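# Place red, blue and yellow cubes in turquoise box

## Task

Get the red cube, the blue cube and the yellow cube into the turquoise box so that the centre of each cube ends up lower than the top edge of the box.

## Robot and tools

Robot: two arms on a table. left_arm stands on the +y side with its base near (+0.001, +0.223, 0) m; right_arm is on the -y side near (-0.019, -0.242, 0) m. Each base is turned about 2 degrees about z. left_arm carries a left hand, right_arm a right hand (mirror images). A camera stand is fixed behind the arms. Loose objects may occasionally be nudged by an outside push.

Frames: the scene frame has its origin on the table surface halfway between the arms, +z up, +x out across the table, +y toward left_arm. Image left/right does not match arm names. Reported hand positions (m) and quaternions (wxyz) are in each arm's own base frame. Fixed cameras and the table use the scene frame. Motion offsets are taken along the axes of the arm's current Hand target. Hand point: a spot 0.05 m in front of the palm and 0.15 m out from the wrist face. Its +z runs along the straight fingers, +y out of the palm, +x across the palm away from the thumb on the right hand (toward the thumb on the left hand). Straight fingers reach 0.06-0.07 m past the point and sit 0.06 m behind it along -y. A wrist bracket on the little-finger side can strike objects.

The row: every commanded step is one list of 28 numbers, each in [-1, 1], always covering both arms. Order: left_arm dx, dy, dz, rx, ry, rz; left hand little, ring, middle, index, thumb_bend, thumb_turn, force_limit, speed; then the same 14 for right_arm. Pose numbers are offsets (not poses) from the Hand target held when the action or move starts, along that target's axes; 1.0 = 0.6 m for dx-dz and 180 degrees for rx-rz, where rx, ry, rz form a single rotation vector. All rows of one action count from that same starting target, so resending an offset moves further. Six zeros re-request the current Hand target. Finger numbers are absolute targets: +1 open/straight, -1 curled; thumb_bend -1 fully bent; thumb_turn -1 puts the thumb opposite the fingers, +1 beside the palm. force_limit maps -1..+1 to about 0..10 N at the fingertip (0..15 N for the two thumb motors). speed rises from near zero at -1 to full at +0.48 and stays full above. For a soft grip close at speed -0.94 or below. With the thumb turned in front, the hand grips objects about 0.035-0.065 m thick. To keep a hand unchanged, repeat the last eight hand numbers you sent, not the readings (before any hand command, use hand_measured plus hand_force_limit and hand_speed).

Tools:
execute_actions(actions, cameras): actions is a list of actions; each action is up to 15 rows, one per 1/30 s step, the last row held to fill 15 steps. An empty list returns all camera images; otherwise name cameras to get pictures.
move(target, speed, blend, blocking, cameras): drives each hand point in a straight line toward the target row (or a list of up to 15 rows, all offsets measured from the same starting Hand targets). speed is top path speed in m/s, 0.002 to 4.3, default 0.25 (turns up to twice that in rad/s), one value or one per target. blend in m rounds corners between listed targets; 0 stops at each. Paths share a 10 s cap and do not avoid obstacles or the other arm. blocking=false returns early while the move continues.
wait(seconds 0-10, cameras): lets time run with commands held.
stop(cameras): brakes a running move.
zoom_image(camera, region [x0,y0,x1,y1] pixels, at most 504x504): enlarges part of the latest image of cam_high, cam_low, cam_left_wrist or cam_right_wrist (all 672x504).
show_instructions(): shows reference images.
finished_scene(scene): ends the current scene; give its number, printed at the end of each result.

Results: robot state per arm, including end_effector_position, end_effector_quat_wxyz, Hand target (the last commanded pose after clipping, base of the next offsets), joint positions, velocities and torques, and hand_measured, hand_stopped_by (moving, target, force, stalled, fault), hand_load_n (positive means the finger is pushed open; near 0 after losing a grip), hand_force_limit, hand_speed. A move adds a move: line with its ending (done, off_target, moving, held, fault) and limits (paced = pose clipped, held = steps withheld). Hands often rest 1-5 cm short or low of the command without touching anything; send the remaining distance as a new offset. Orientation commands are clipped to 40 degrees from the current one per step. Camera calibration lines may be approximate by a few mm and degrees.

Avoid: dropping cubes or releasing them while moving; anything leaving the table; fast or deep contact with the table, box or the other arm (arms touching can fail the task, including one hand gripping the other's fingers); excessive finger loads from heavy pushes, twists or fast swings; paths passing close to an arm's own base; long stretched or straining poses that overheat motors (MOTOR HOT warns; at 100 °C the arm drops for 30-60 s). Check that all three cubes stay in the box before ending the scene.

Each tool is called after "Request:" as name(argument=value, ...) on one line, values as JSON.

Reference images:

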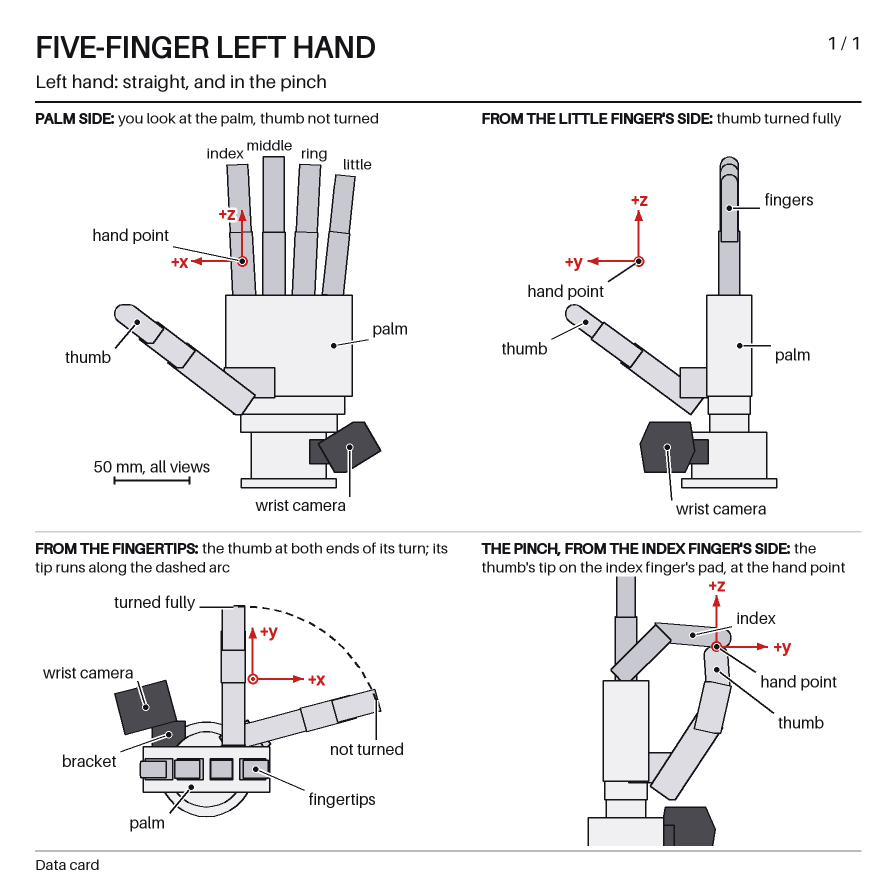

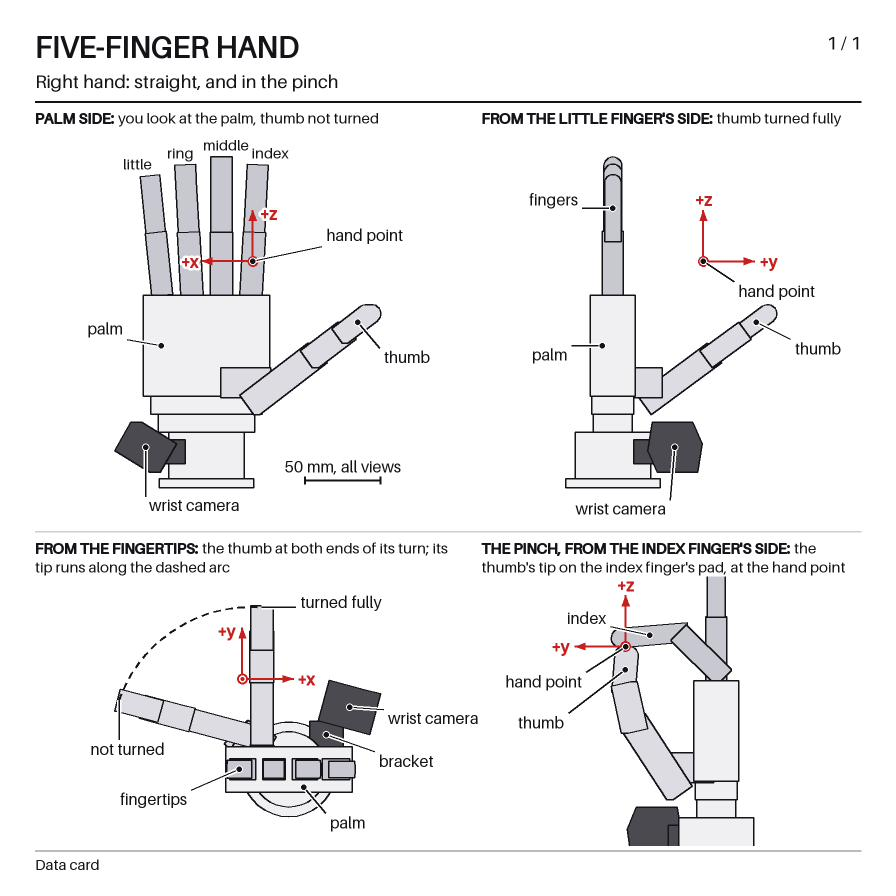

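## Session

Request:
execute_actions(actions=[])

Scene clock: 0.00 s.
left_arm: end_effector_position=(+0.4276, -0.1880, +0.1514) hand_measured=(+1.000, +1.000, +1.000, +1.000, +1.000, +1.000) hand_load_n=(+0.0, +0.0, +0.0, +0.0, +0.0, +0.0) hand_stopped_by=(target, target, target, target, target, target) hand_force_limit=0.00 hand_speed=-0.80 end_effector_quat_wxyz=(+0.271, +0.066, +0.831, -0.481) | right_arm: end_effector_position=(+0.4320, -0.3484, +0.3240) hand_measured=(+1.000, +1.000, +1.000, +1.000, +1.000, +1.000) hand_load_n=(+0.0, +0.0, +0.0, +0.0, +0.0, +0.0) hand_stopped_by=(target, target, target, target, target, target) hand_force_limit=0.00 hand_speed=-0.80 end_effector_quat_wxyz=(+0.326, +0.940, -0.027, -0.101)
Joint positions: left_arm=[-0.146 1.24 0.76 -0.179 0.88 1.13] | right_arm=[-0.356 1.737 1.768 -1.578 0.696 -1.878]
Joint velocities: within noise
Joint torques (N m): no reading
Motor temperatures (°C): left_arm=[24 29 20 23 19 21] | right_arm=[26 20 24 23 24 23]
Heat: left arm: hottest shoulder 29 °C; right arm: hottest waist 26 °C.
Hand target: left_arm +0.4361, -0.1893, +0.1629; +0.281, +0.072, +0.827, -0.482 | right_arm +0.4351, -0.3496, +0.3397; +0.332, +0.939, -0.034, -0.083

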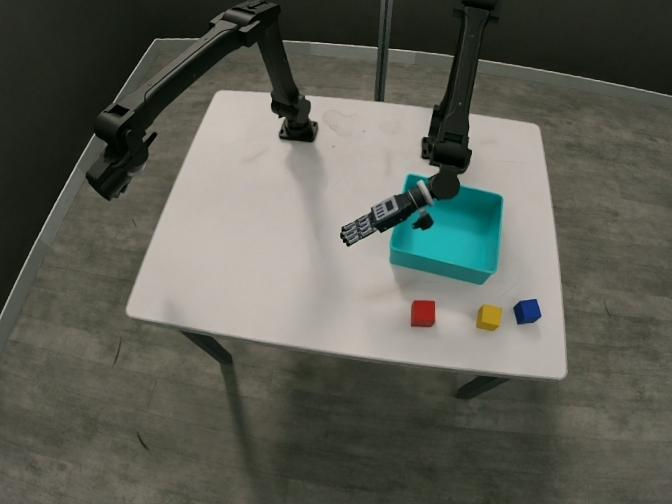

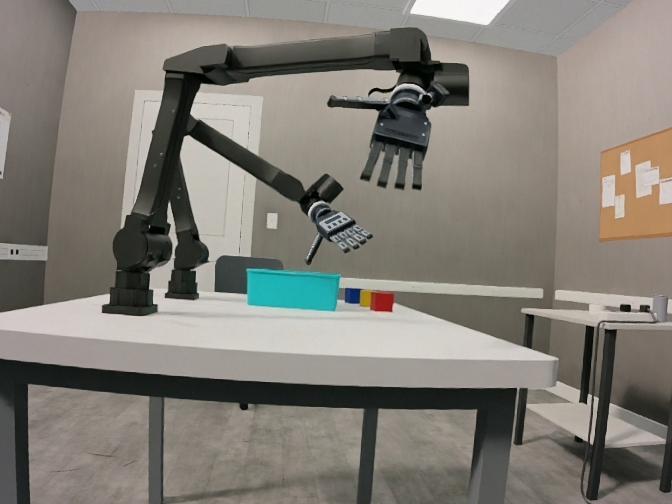

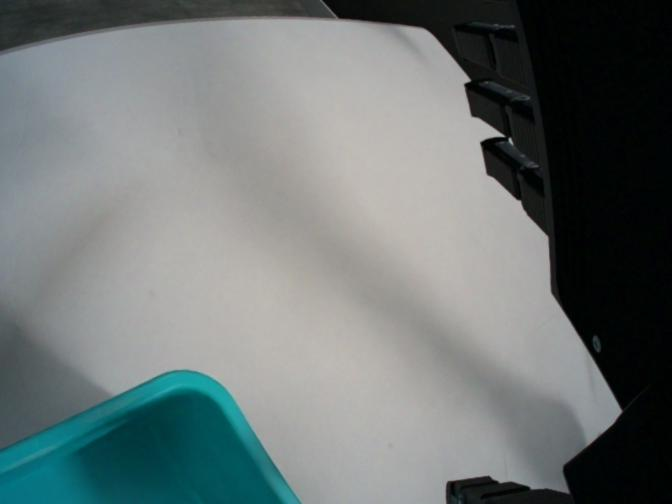

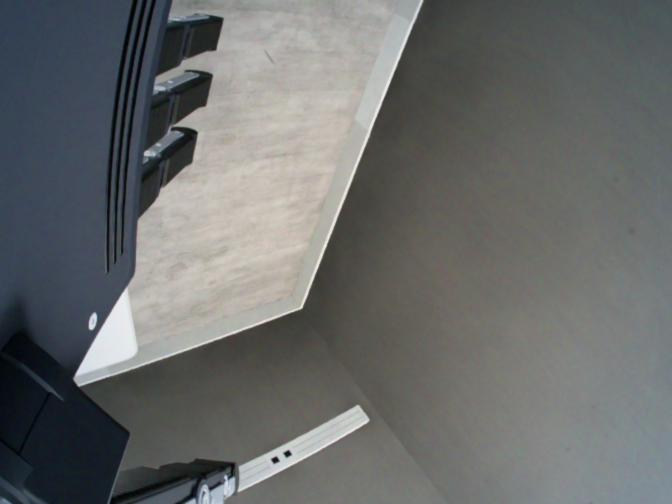

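Request:
move(target=[[-0.2040,0.0623,-0.2212,-0.1858,-0.2804,-0.3642,1,1,1,1,1,-1,-0.4,0,0,0,0,0,0,0,1,1,1,1,1,1,0,-0.8]], cameras=["all"])

Request:
zoom_image(camera="cam_high", region=[370, 150, 570, 350])

Scene clock: 111.93 s.
left_arm: end_effector_position=(+0.4827, -0.0435, +0.2276) hand_measured=(+1.000, +1.000, +1.000, +1.000, +1.000, -1.000) hand_load_n=(+0.0, +0.0, +0.0, +0.0, +0.0, +0.0) hand_stopped_by=(target, target, target, target, target, target) hand_force_limit=-0.40 hand_speed=0.00 end_effector_quat_wxyz=(-0.289, +0.639, -0.650, +0.291) | right_arm: end_effector_position=(+0.4320, -0.3483, +0.3238) hand_measured=(+1.000, +1.000, +1.000, +1.000, +1.000, +1.000) hand_load_n=(+0.0, +0.0, +0.0, +0.0, +0.0, +0.0) hand_stopped_by=(target, target, target, target, target, target) hand_force_limit=0.00 hand_speed=-0.80 end_effector_quat_wxyz=(+0.326, +0.940, -0.027, -0.101)
Joint positions: left_arm=[-0.029 1.192 1.043 -0.576 -0.012 -0.007] | right_arm=[-0.356 1.737 1.767 -1.578 0.696 -1.878]
Joint torques (N m): left_arm=[0.03 -6.3 11.67 0.53 -0.12 0.07] | right_arm=[-0.03 -14.51 9.99 -0.08 0.51 0.13]
Motor temperatures (°C): left_arm=[24 28 26 23 19 20] | right_arm=[26 23 31 23 24 23]
Heat: left arm: hottest shoulder 28 °C; right arm: hottest elbow 31 °C.
Hand target: left_arm +0.4998, -0.0399, +0.2499; -0.299, +0.641, -0.641, +0.299 | right_arm +0.4351, -0.3496, +0.3396; +0.332, +0.939, -0.033, -0.083
Off the commanded pose: left_arm 0.028 m, 2 deg | right_arm 0.016 m, 2 deg.
move: off_target (left_arm, right_arm)
camera_calibration:
cam_left_wrist: T_world_to_cam=[[0.635422, -0.330127, 0.698037, -0.475209], [-0.561184, -0.81838, 0.123803, 0.211577], [0.530388, -0.470394, -0.705279, 0.00083891], [0, 0, 0, 1]] pos_world=[0.420246, 0.0166654, 0.306111]
cam_right_wrist: T_world_to_cam=[[0.294287, -0.754319, 0.586854, -0.585418], [-0.739949, 0.208796, 0.639437, 0.189752], [-0.604872, -0.62242, -0.496712, 0.321351], [0, 0, 0, 1]] pos_world=[0.507064, -0.281196, 0.381839]

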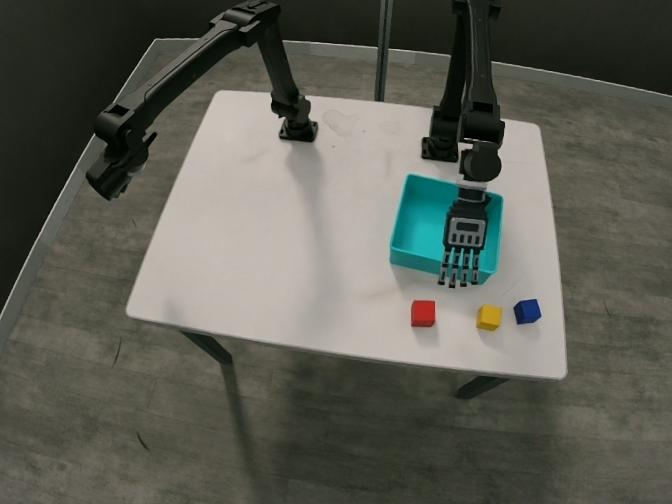

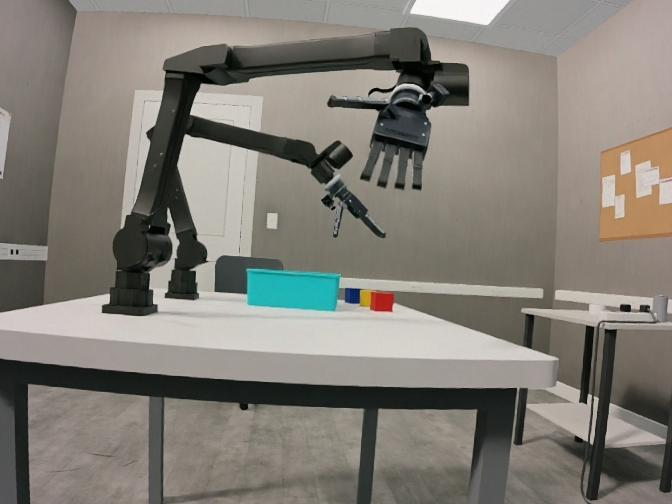

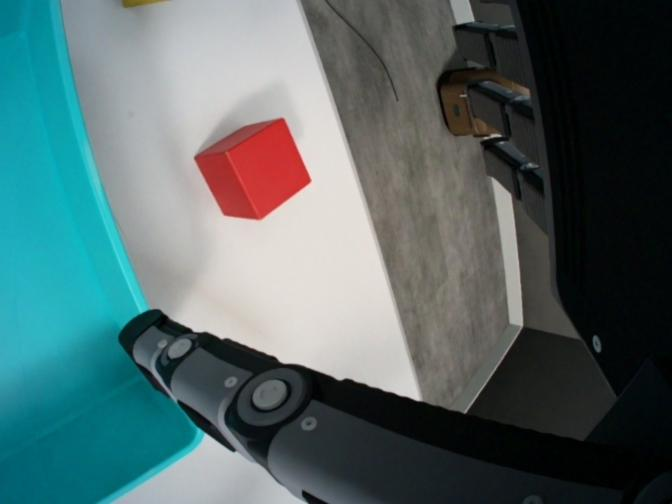

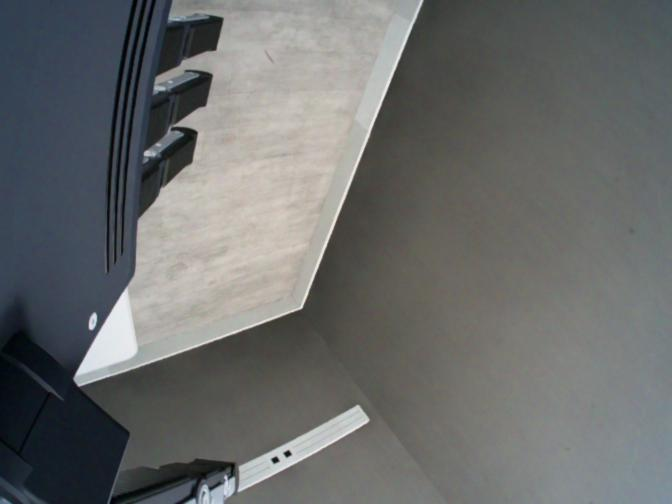

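Scaled by 2.520 from the camera's 672x504 image, which has a finer 960x720 frame.

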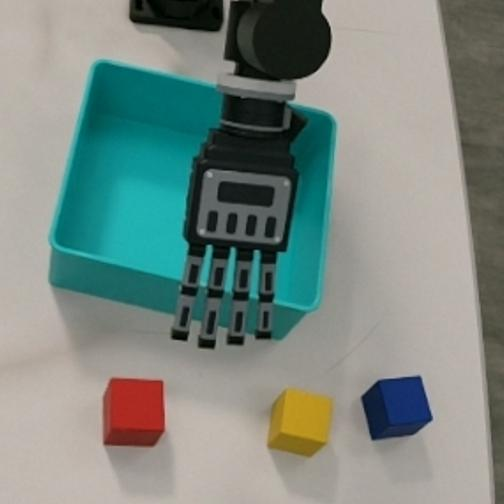

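Request:
move(target=[[0.0467,0.0263,0.2485,0,0,0,1,1,1,1,1,-1,-0.4,0,0,0,0,0,0,0,1,1,1,1,1,1,0,-0.8]], cameras=["cam_left_wrist","cam_low"])

Request:
zoom_image(camera="cam_left_wrist", region=[80, 0, 584, 504])

Scene clock: 140.53 s.
left_arm: end_effector_position=(+0.5767, -0.0620, +0.1226) hand_measured=(+1.000, +1.000, +1.000, +1.000, +1.000, -1.000) hand_load_n=(+0.0, +0.0, +0.0, +0.0, +0.0, +0.5) hand_stopped_by=(target, target, target, target, target, target) hand_force_limit=-0.40 hand_speed=0.00 end_effector_quat_wxyz=(-0.283, +0.648, -0.650, +0.279) | right_arm: end_effector_position=(+0.4320, -0.3483, +0.3238) hand_measured=(+1.000, +1.000, +1.000, +1.000, +1.000, +1.000) hand_load_n=(+0.0, +0.0, +0.0, +0.0, +0.0, +0.0) hand_stopped_by=(target, target, target, target, target, target) hand_force_limit=0.00 hand_speed=-0.80 end_effector_quat_wxyz=(+0.326, +0.940, -0.027, -0.101)
Joint positions: left_arm=[-0.066 1.537 1.102 -0.32 -0.052 -0.041] | right_arm=[-0.356 1.737 1.767 -1.578 0.696 -1.878]
Joint torques (N m): left_arm=[-1.32 -10.7 10.59 1.7 -0.16 0.07] | right_arm=[0.26 -14.62 9.89 -0.09 0.52 0.12]
Motor temperatures (°C): left_arm=[24 28 32 23 19 20] | right_arm=[26 23 32 23 23 23]
Heat: left arm: hottest elbow 32 °C; right arm: hottest elbow 32 °C.
Hand target: left_arm +0.6039, -0.0680, +0.1421; -0.299, +0.641, -0.641, +0.299 | right_arm +0.4351, -0.3496, +0.3396; +0.332, +0.939, -0.033, -0.083
Off the commanded pose: left_arm 0.034 m, 3 deg | right_arm 0.016 m, 2 deg.
move: off_target (left_arm, right_arm)
camera_calibration:
cam_left_wrist: T_world_to_cam=[[0.659845, -0.322107, 0.67886, -0.47897], [-0.544842, -0.827261, 0.13706, 0.25052], [0.517447, -0.46031, -0.721362, -0.121696], [0, 0, 0, 1]] pos_world=[0.515511, -0.00305203, 0.203031]
Images, in order (width x height): cam_low 672x504, cam_left_wrist 672x504.

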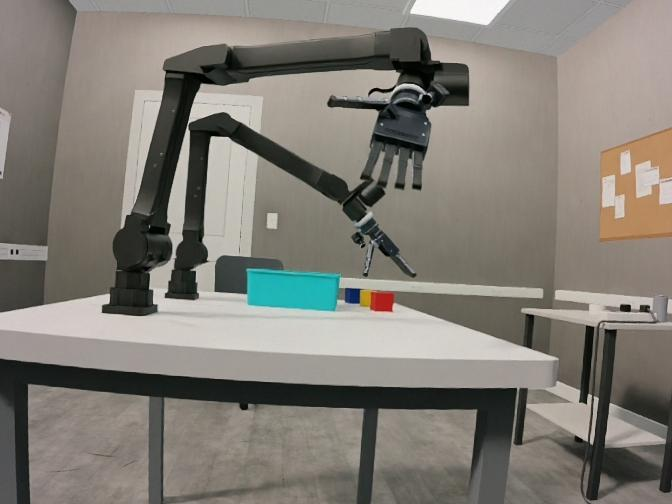

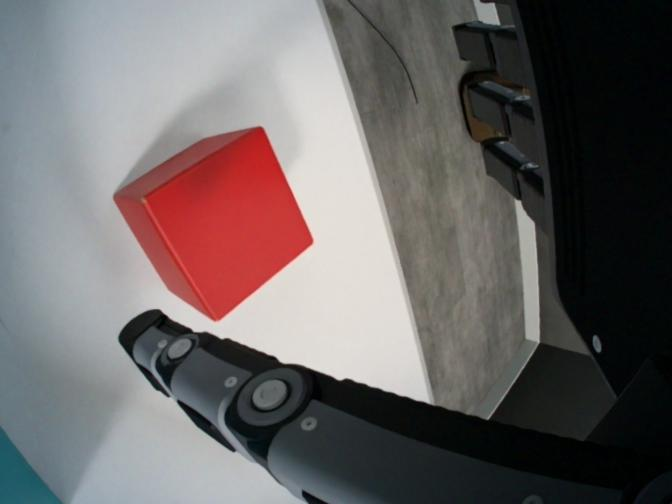

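Scaled by 1.000.

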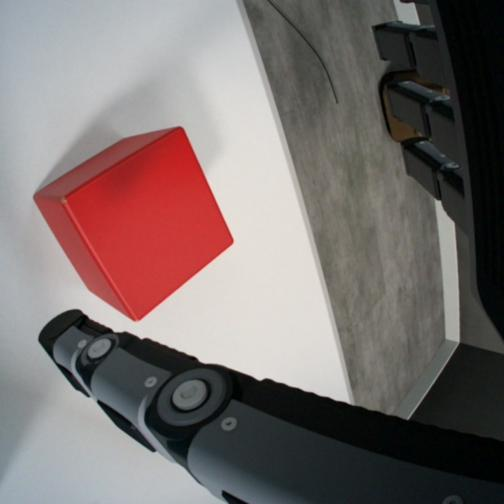

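Request:
execute_actions(actions=[], cameras=["cam_high","cam_low"])

Request:
zoom_image(camera="cam_high", region=[400, 290, 450, 340])

Request:
zoom_image(camera="cam_low", region=[340, 230, 440, 330])

Scene clock: 161.87 s.
left_arm: end_effector_position=(+0.5767, -0.0620, +0.1226) hand_measured=(+1.000, +1.000, +1.000, +1.000, +1.000, -1.000) hand_load_n=(+0.0, +0.0, +0.0, +0.0, +0.0, +0.0) hand_stopped_by=(target, target, target, target, target, target) hand_force_limit=-0.40 hand_speed=0.00 end_effector_quat_wxyz=(-0.283, +0.648, -0.650, +0.279) | right_arm: end_effector_position=(+0.4320, -0.3483, +0.3238) hand_measured=(+1.000, +1.000, +1.000, +1.000, +1.000, +1.000) hand_load_n=(+0.0, +0.0, +0.0, +0.0, +0.0, +0.0) hand_stopped_by=(target, target, target, target, target, target) hand_force_limit=0.00 hand_speed=-0.80 end_effector_quat_wxyz=(+0.326, +0.940, -0.027, -0.101)
Joint positions: left_arm=[-0.066 1.537 1.102 -0.32 -0.052 -0.041] | right_arm=[-0.356 1.737 1.767 -1.578 0.696 -1.878]
Joint velocities: within noise
Joint torques (N m): left_arm=[-1.32 -10.7 10.61 1.7 -0.16 0.07] | right_arm=[0.03 -14.45 9.96 -0.06 0.52 0.13]
Motor temperatures (°C): left_arm=[23 29 31 23 19 20] | right_arm=[26 23 32 22 23 23]
Heat: left arm: hottest elbow 31 °C; right arm: hottest elbow 32 °C.
Hand target: left_arm +0.6039, -0.0680, +0.1421; -0.299, +0.641, -0.641, +0.299 | right_arm +0.4351, -0.3496, +0.3396; +0.332, +0.939, -0.033, -0.083
Off the commanded pose: left_arm 0.034 m, 3 deg | right_arm 0.016 m, 2 deg.
Images, in order (width x height): cam_high 672x504, cam_low 672x504.

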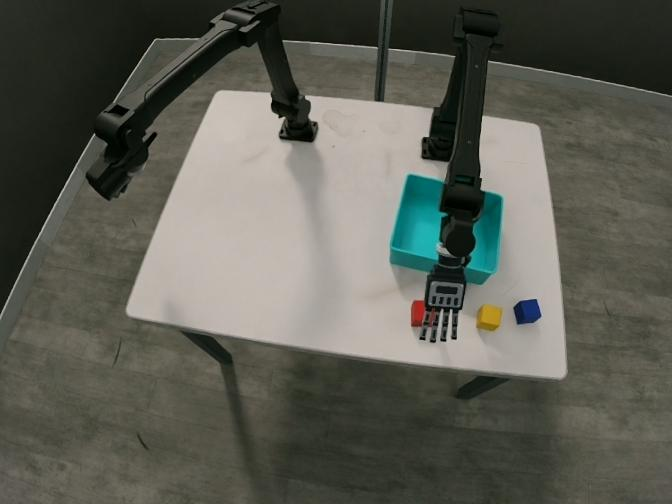

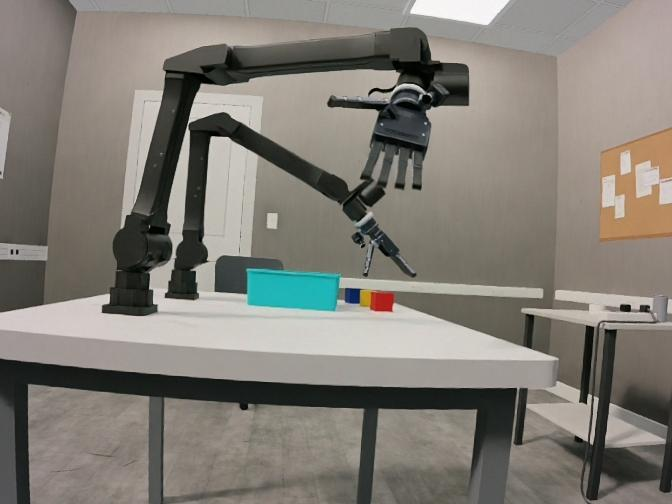

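Scaled by 10.080 from the camera's 672x504 image, which has a finer 960x720 frame.

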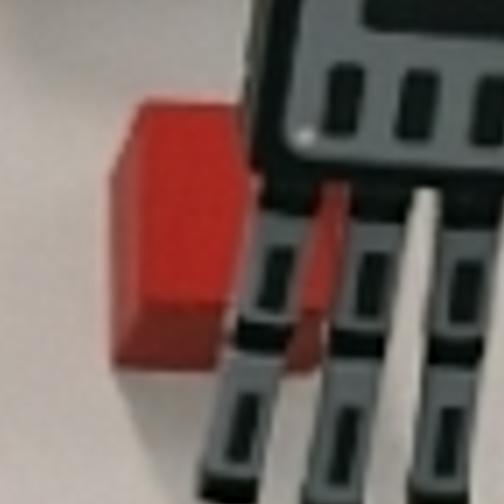

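Scaled by 5.040 from the camera's 672x504 image, which has a finer 960x720 frame.

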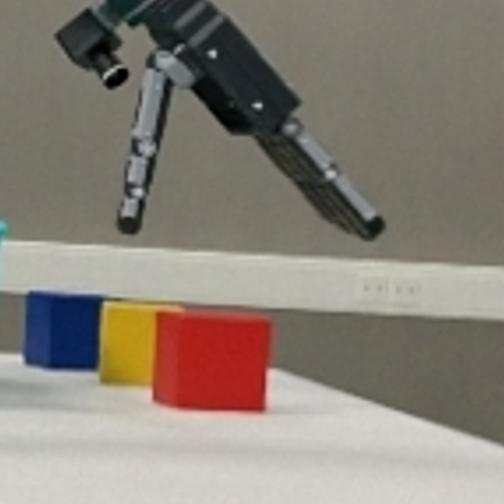

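Request:
move(target=[[-0.0033,0.0667,0.0363,0.039,0,0,1,1,1,1,1,-1,-0.4,0,0,0,0,0,0,0,1,1,1,1,1,1,0,-0.8]], cameras=["cam_left_wrist","cam_low"], speed=0.12)

Request:
zoom_image(camera="cam_low", region=[340, 230, 440, 330])

Scene clock: 188.73 s.
left_arm: end_effector_position=(+0.5951, -0.0619, +0.1093) hand_measured=(+1.000, +1.000, +1.000, +1.000, +1.000, -1.000) hand_load_n=(+0.0, +0.0, +0.0, -0.5, +0.0, +0.0) hand_stopped_by=(target, target, target, target, target, target) hand_force_limit=-0.40 hand_speed=0.00 end_effector_quat_wxyz=(-0.339, +0.623, -0.618, +0.339) | right_arm: end_effector_position=(+0.4320, -0.3483, +0.3238) hand_measured=(+1.000, +1.000, +1.000, +1.000, +1.000, +1.000) hand_load_n=(+0.0, +0.0, +0.0, +0.0, +0.0, +0.0) hand_stopped_by=(target, target, target, target, target, target) hand_force_limit=0.00 hand_speed=-0.80 end_effector_quat_wxyz=(+0.326, +0.940, -0.027, -0.101)
Joint positions: left_arm=[-0.066 1.547 0.978 -0.002 -0.058 -0.042] | right_arm=[-0.356 1.737 1.767 -1.578 0.696 -1.878]
Joint torques (N m): left_arm=[-1.32 -10.46 5.67 1.98 -0.15 0.14] | right_arm=[0.15 -14.51 9.94 -0.06 0.51 0.13]
Heat: left arm: hottest elbow 31 °C; right arm: hottest elbow 32 °C.
Hand target: left_arm +0.5950, -0.0661, +0.0975; -0.337, +0.622, -0.621, +0.338 | right_arm +0.4351, -0.3496, +0.3396; +0.332, +0.939, -0.033, -0.083
Off the commanded pose: left_arm 0.013 m, 0 deg | right_arm 0.016 m, 2 deg.
move: off_target (left_arm, right_arm)
camera_calibration:
cam_left_wrist: T_world_to_cam=[[0.526137, -0.312679, 0.79083, -0.414108], [-0.556967, -0.829441, 0.0426033, 0.279779], [0.642626, -0.462881, -0.610551, -0.227501], [0, 0, 0, 1]] pos_world=[0.519903, -0.00272859, 0.176669]
Images, in order (width x height): cam_low 672x504, cam_left_wrist 672x504.

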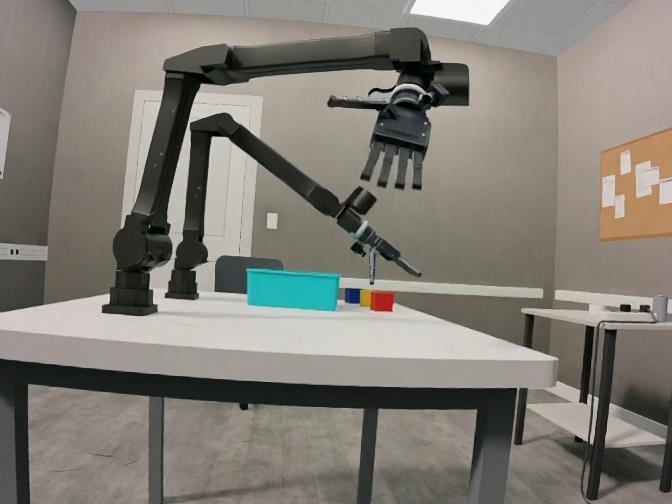

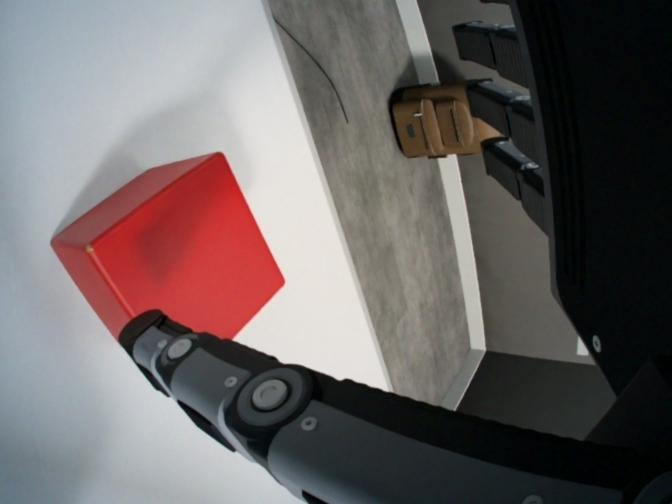

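Scaled by 5.040 from the camera's 672x504 image, which has a finer 960x720 frame.

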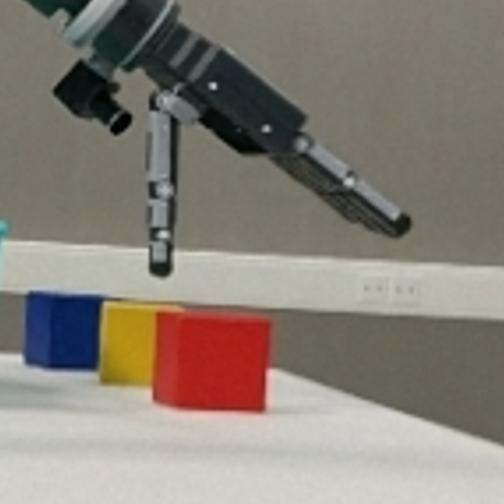

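Request:
move(target=[[-0.0033,0.0612,-0.01,0,0,0,1,1,1,1,1,-1,-0.4,0,0,0,0,0,0,0,1,1,1,1,1,1,0,-0.8]], cameras=["cam_left_wrist","cam_low"], speed=0.12)

Request:
zoom_image(camera="cam_low", region=[340, 230, 440, 330])

Scene clock: 201.50 s.
left_arm: end_effector_position=(+0.5704, -0.0603, +0.0755) hand_measured=(+1.000, +1.000, +1.000, +1.000, +1.000, -1.000) hand_load_n=(+0.0, +0.0, +0.0, +0.0, +0.0, +0.0) hand_stopped_by=(target, target, target, target, target, target) hand_force_limit=-0.40 hand_speed=0.00 end_effector_quat_wxyz=(-0.336, +0.624, -0.620, +0.336) | right_arm: end_effector_position=(+0.4320, -0.3483, +0.3238) hand_measured=(+1.000, +1.000, +1.000, +1.000, +1.000, +1.000) hand_load_n=(+0.0, +0.0, +0.0, +0.0, +0.0, +0.0) hand_stopped_by=(target, target, target, target, target, target) hand_force_limit=0.00 hand_speed=-0.80 end_effector_quat_wxyz=(+0.326, +0.940, -0.027, -0.101)
Joint positions: left_arm=[-0.066 1.547 0.875 0.091 -0.058 -0.042] | right_arm=[-0.356 1.737 1.767 -1.578 0.696 -1.878]
Joint torques (N m): left_arm=[-1.32 -10.7 5.29 1.84 -0.14 0.14] | right_arm=[-0.03 -14.45 9.95 -0.09 0.51 0.13]
Heat: left arm: hottest elbow 29 °C; right arm: hottest elbow 32 °C.
Hand target: left_arm +0.5699, -0.0641, +0.0699; -0.337, +0.622, -0.621, +0.338 | right_arm +0.4351, -0.3496, +0.3396; +0.332, +0.939, -0.033, -0.083
Off the commanded pose: left_arm 0.007 m, 0 deg | right_arm 0.016 m, 2 deg.
move: off_target (right_arm)
camera_calibration:
cam_left_wrist: T_world_to_cam=[[0.533941, -0.313164, 0.785389, -0.377999], [-0.556496, -0.829487, 0.047582, 0.268211], [0.636569, -0.462472, -0.617171, -0.227543], [0, 0, 0, 1]] pos_world=[0.495934, -0.00113064, 0.143681]
Images, in order (width x height): cam_low 672x504, cam_left_wrist 672x504.

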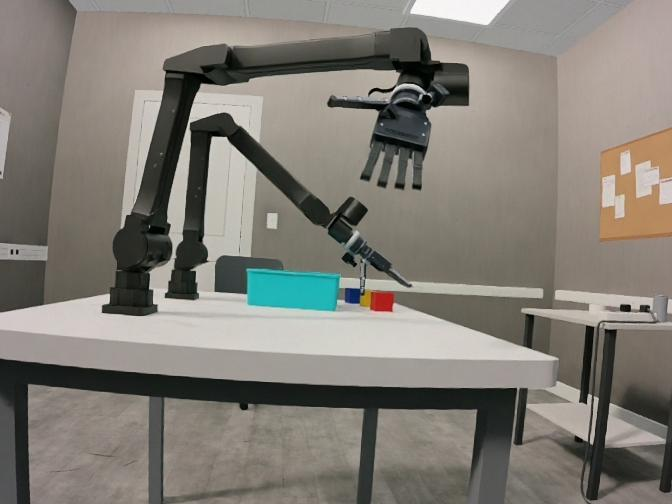

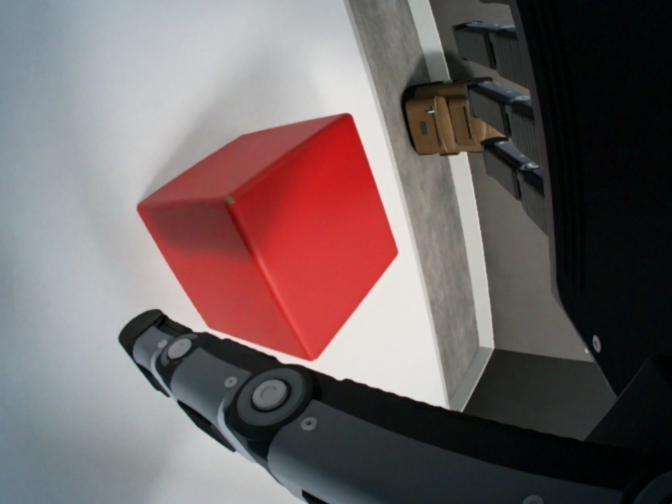

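Scaled by 5.040 from the camera's 672x504 image, which has a finer 960x720 frame.

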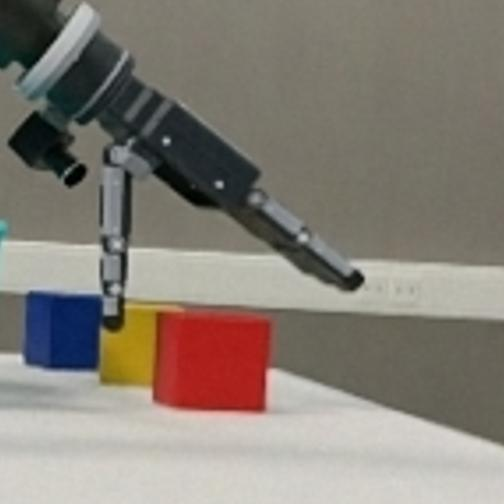

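Request:
move(target=[[0,0.019,0.0183,0,0,0,1,1,1,1,1,-1,-0.4,0,0,0,0,0,0,0,1,1,1,1,1,1,0,-0.8]], cameras=["cam_left_wrist","cam_low"], speed=0.1)

Request:
zoom_image(camera="cam_low", region=[340, 230, 440, 330])

Scene clock: 208.37 s.
left_arm: end_effector_position=(+0.5734, -0.0605, +0.0645) hand_measured=(+1.000, +1.000, +1.000, +1.000, +1.000, -1.000) hand_load_n=(+0.0, +0.0, +0.0, +0.0, +0.0, +0.0) hand_stopped_by=(target, target, target, target, target, target) hand_force_limit=-0.40 hand_speed=0.00 end_effector_quat_wxyz=(-0.339, +0.623, -0.619, +0.339) | right_arm: end_effector_position=(+0.4320, -0.3483, +0.3238) hand_measured=(+1.000, +1.000, +1.000, +1.000, +1.000, +1.000) hand_load_n=(+0.0, +0.0, +0.0, +0.0, -0.5, +0.0) hand_stopped_by=(target, target, target, target, target, target) hand_force_limit=0.00 hand_speed=-0.80 end_effector_quat_wxyz=(+0.326, +0.940, -0.027, -0.101)
Joint positions: left_arm=[-0.066 1.575 0.866 0.136 -0.058 -0.042] | right_arm=[-0.356 1.737 1.767 -1.578 0.696 -1.878]
Joint torques (N m): left_arm=[-1.26 -9.99 5.26 1.91 -0.12 0.14] | right_arm=[0.09 -14.39 9.98 -0.08 0.51 0.13]
Heat: left arm: hottest elbow 29 °C; right arm: hottest elbow 32 °C.
Hand target: left_arm +0.5730, -0.0642, +0.0546; -0.337, +0.622, -0.621, +0.338 | right_arm +0.4351, -0.3496, +0.3396; +0.332, +0.939, -0.033, -0.083
Off the commanded pose: left_arm 0.011 m, 0 deg | right_arm 0.016 m, 2 deg.
move: off_target (left_arm, right_arm)
camera_calibration:
cam_left_wrist: T_world_to_cam=[[0.527694, -0.31275, 0.789763, -0.367702], [-0.55686, -0.829461, 0.0436058, 0.270743], [0.64144, -0.462798, -0.61186, -0.239631], [0, 0, 0, 1]] pos_world=[0.498509, -0.00132896, 0.131971]
Images, in order (width x height): cam_low 672x504, cam_left_wrist 672x504.

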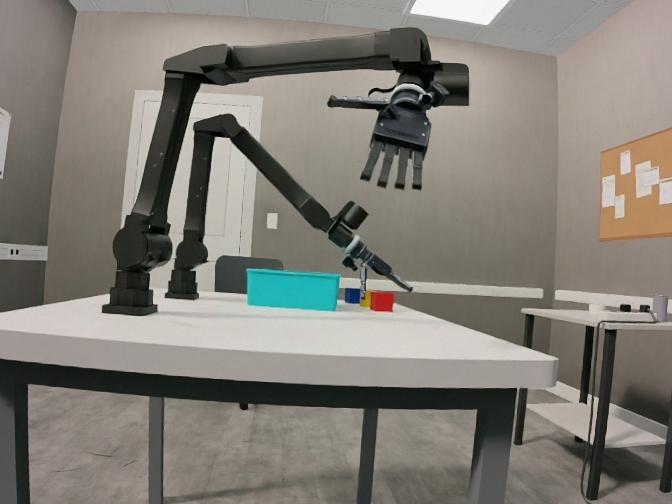

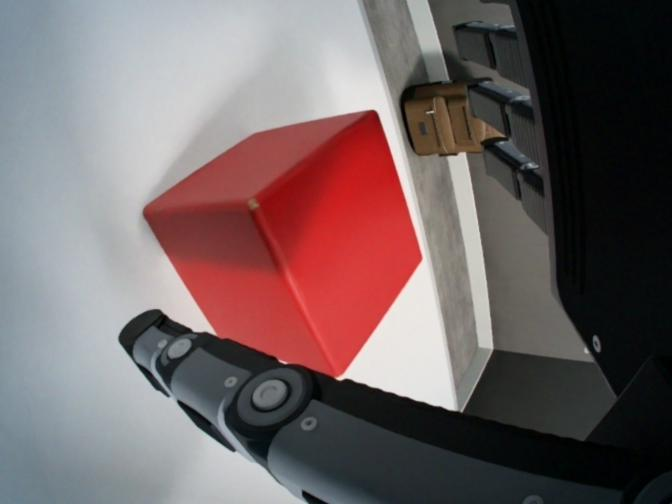

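Scaled by 5.040 from the camera's 672x504 image, which has a finer 960x720 frame.

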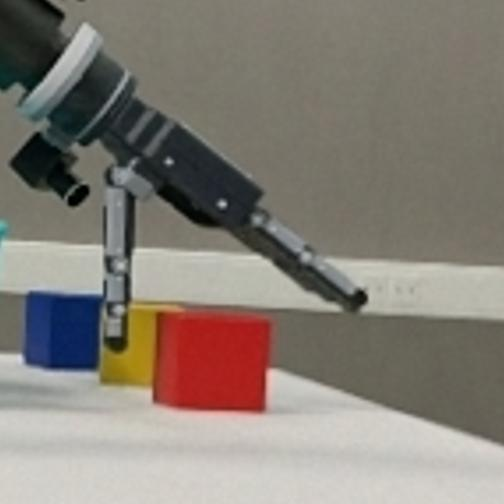

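Request:
execute_actions(actions=[[[0,0,0,0,0,0,1,1,0.35,0.35,0.65,-1,-0.4,0,0,0,0,0,0,0,1,1,1,1,1,1,0,-0.8]],[[0,0,0,0,0,0,1,1,-0.3,-0.3,0.0,-1,-0.3,-0.92,0,0,0,0,0,0,1,1,1,1,1,1,0,-0.8]]])

Request:
wait(seconds=2.5, cameras=["cam_left_wrist","cam_low"])

Request:
zoom_image(camera="cam_low", region=[340, 230, 440, 330])

Scene clock: 222.40 s.
left_arm: end_effector_position=(+0.5736, -0.0605, +0.0646) hand_measured=(+1.000, +1.000, +0.226, +0.232, +0.594, -1.000) hand_load_n=(+0.0, +0.0, +3.5, +3.0, +6.5, -1.0) hand_stopped_by=(target, target, force, force, force, target) hand_force_limit=-0.30 hand_speed=-0.92 end_effector_quat_wxyz=(-0.339, +0.623, -0.618, +0.339) | right_arm: end_effector_position=(+0.4320, -0.3483, +0.3238) hand_measured=(+1.000, +1.000, +1.000, +1.000, +1.000, +1.000) hand_load_n=(+0.0, +0.0, +0.0, +0.0, +0.0, +0.0) hand_stopped_by=(target, target, target, target, target, target) hand_force_limit=0.00 hand_speed=-0.80 end_effector_quat_wxyz=(+0.326, +0.940, -0.027, -0.101)
Joint positions: left_arm=[-0.066 1.575 0.866 0.137 -0.058 -0.042] | right_arm=[-0.356 1.737 1.767 -1.578 0.696 -1.878]
Joint torques (N m): left_arm=[-1.32 -10.05 5.26 1.92 -0.12 0.14] | right_arm=[0.15 -14.56 9.98 -0.09 0.52 0.13]
Heat: left arm: hottest shoulder 28 °C; right arm: hottest elbow 32 °C.
Hand target: left_arm +0.5731, -0.0642, +0.0546; -0.338, +0.622, -0.621, +0.338 | right_arm +0.4351, -0.3496, +0.3396; +0.332, +0.939, -0.033, -0.083
Off the commanded pose: left_arm 0.011 m, 0 deg | right_arm 0.016 m, 2 deg.

Scene clock: 224.90 s.
left_arm: end_effector_position=(+0.5736, -0.0605, +0.0646) hand_measured=(+1.000, +1.000, +0.226, +0.232, +0.594, -1.000) hand_load_n=(+0.0, +0.0, +4.0, +3.0, +6.5, -1.0) hand_stopped_by=(target, target, force, force, force, target) hand_force_limit=-0.30 hand_speed=-0.92 end_effector_quat_wxyz=(-0.339, +0.623, -0.618, +0.339) | right_arm: end_effector_position=(+0.4320, -0.3483, +0.3238) hand_measured=(+1.000, +1.000, +1.000, +1.000, +1.000, +1.000) hand_load_n=(+0.0, +0.0, +0.0, +0.5, +0.0, +0.0) hand_stopped_by=(target, target, target, target, target, target) hand_force_limit=0.00 hand_speed=-0.80 end_effector_quat_wxyz=(+0.326, +0.940, -0.027, -0.101)
Joint positions: left_arm=[-0.066 1.575 0.866 0.137 -0.058 -0.042] | right_arm=[-0.356 1.737 1.767 -1.578 0.696 -1.878]
Joint torques (N m): left_arm=[-1.26 -10.05 5.24 1.92 -0.12 0.14] | right_arm=[0.15 -14.39 9.98 -0.09 0.52 0.12]
Heat: left arm: hottest shoulder 28 °C; right arm: hottest elbow 32 °C.
Hand target: left_arm +0.5731, -0.0642, +0.0546; -0.338, +0.622, -0.621, +0.338 | right_arm +0.4351, -0.3496, +0.3396; +0.332, +0.939, -0.033, -0.083
Off the commanded pose: left_arm 0.011 m, 0 deg | right_arm 0.016 m, 2 deg.
wait: 2.50 s; at rest by 0.17 s
camera_calibration:
cam_left_wrist: T_world_to_cam=[[0.527023, -0.312662, 0.790246, -0.36756], [-0.556919, -0.82944, 0.0432467, 0.27087], [0.64194, -0.462896, -0.611261, -0.239961], [0, 0, 0, 1]] pos_world=[0.498606, -0.00132852, 0.13207]
Images, in order (width x height): cam_low 672x504, cam_left_wrist 672x504.

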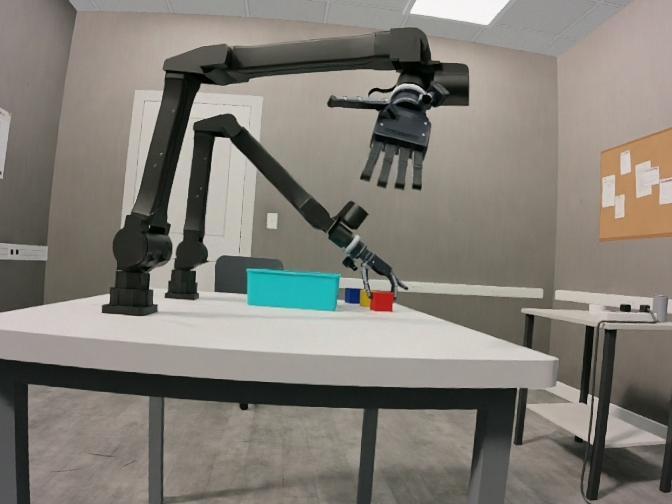

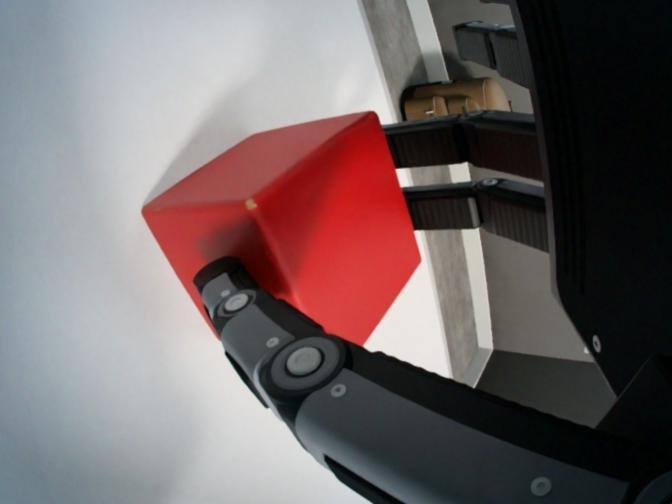

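Scaled by 5.040 from the camera's 672x504 image, which has a finer 960x720 frame.

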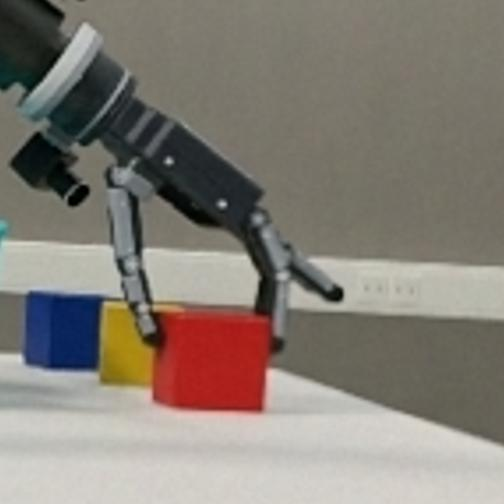

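Request:
move(target=[[0,-0.2028,-0.1317,0,0,0,0.2,0.2,-0.3,-0.3,0.0,-1,-0.3,-0.92,0,0,0,0,0,0,1,1,1,1,1,1,0,-0.8],[0.0133,-0.012,-0.4253,0,0,0,0.2,0.2,-0.3,-0.3,0.0,-1,-0.3,-0.92,0,0,0,0,0,0,1,1,1,1,1,1,0,-0.8]], cameras=["all"], speed=[0.12, 0.2])

Scene clock: 248.27 s.
left_arm: end_effector_position=(+0.3681, -0.0696, +0.1996) hand_measured=(+0.200, +0.200, +0.226, +0.232, +0.594, -1.000) hand_load_n=(+0.0, +0.0, +3.5, +3.0, +6.5, -0.5) hand_stopped_by=(target, target, force, force, force, target) hand_force_limit=-0.30 hand_speed=-0.92 end_effector_quat_wxyz=(-0.340, +0.621, -0.621, +0.336) | right_arm: end_effector_position=(+0.4320, -0.3483, +0.3238) hand_measured=(+1.000, +1.000, +1.000, +1.000, +1.000, +1.000) hand_load_n=(+0.0, +0.0, +0.0, +0.0, +0.0, +0.0) hand_stopped_by=(target, target, target, target, target, target) hand_force_limit=0.00 hand_speed=-0.80 end_effector_quat_wxyz=(+0.326, +0.940, -0.027, -0.101)
Joint positions: left_arm=[-0.163 0.779 0.652 -0.453 -0.14 -0.087] | right_arm=[-0.356 1.737 1.767 -1.578 0.696 -1.878]
Joint torques (N m): left_arm=[-1.44 -3.66 6.91 0.79 -0.19 0.07] | right_arm=[0.15 -14.62 10.02 -0.08 0.53 0.13]
Heat: left arm: hottest shoulder 28 °C; right arm: hottest elbow 32 °C.
Hand target: left_arm +0.3627, -0.0721, +0.1992; -0.337, +0.622, -0.621, +0.338 | right_arm +0.4351, -0.3496, +0.3396; +0.332, +0.939, -0.033, -0.083
Off the commanded pose: left_arm 0.006 m, 0 deg | right_arm 0.016 m, 2 deg.
move: off_target (right_arm)
camera_calibration:
cam_left_wrist: T_world_to_cam=[[0.528287, -0.320628, 0.7862, -0.368928], [-0.559894, -0.82766, 0.0386848, 0.145196], [0.638303, -0.460625, -0.616761, -0.026991], [0, 0, 0, 1]] pos_world=[0.293423, -0.0105486, 0.267787]
cam_right_wrist: T_world_to_cam=[[0.294287, -0.754319, 0.586854, -0.585418], [-0.739949, 0.208796, 0.639437, 0.189752], [-0.604872, -0.62242, -0.496712, 0.321351], [0, 0, 0, 1]] pos_world=[0.507064, -0.281196, 0.381839]

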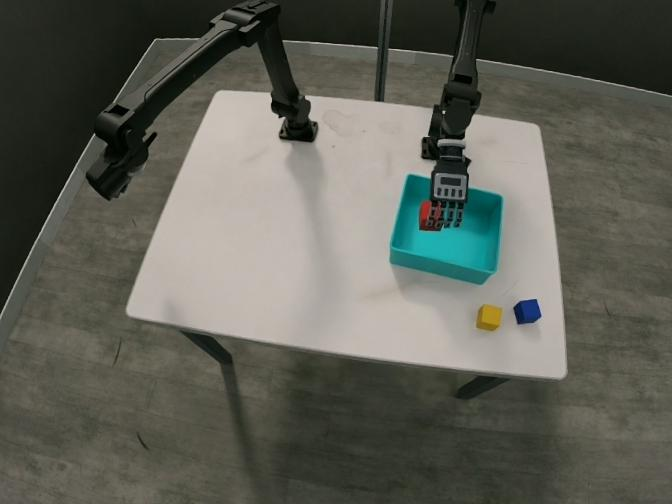

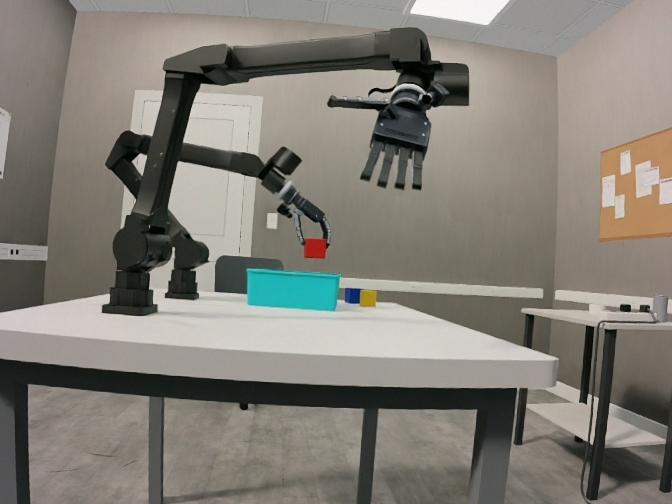

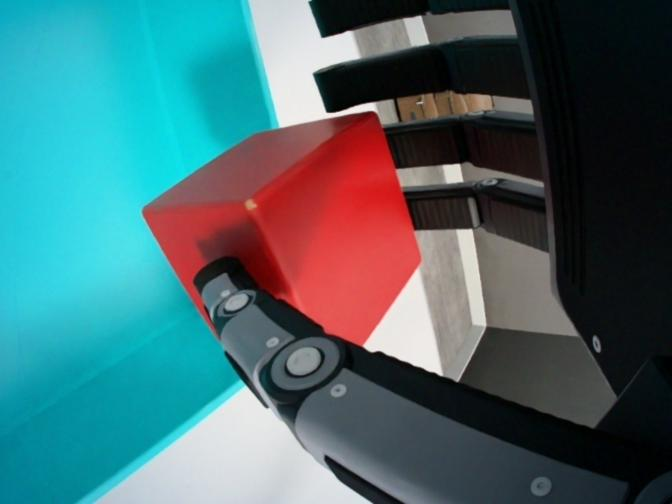

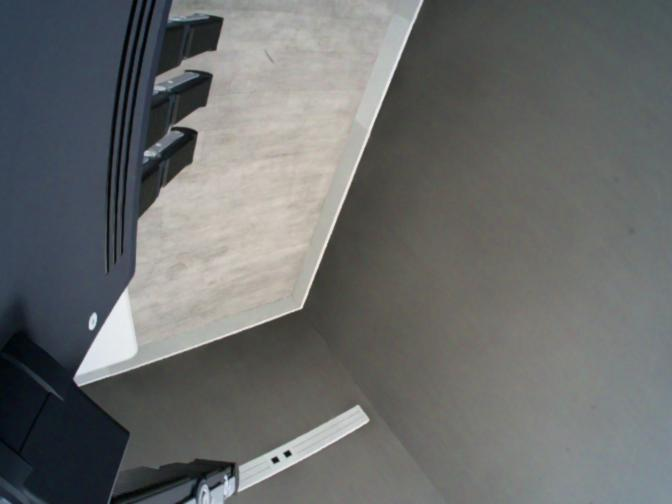

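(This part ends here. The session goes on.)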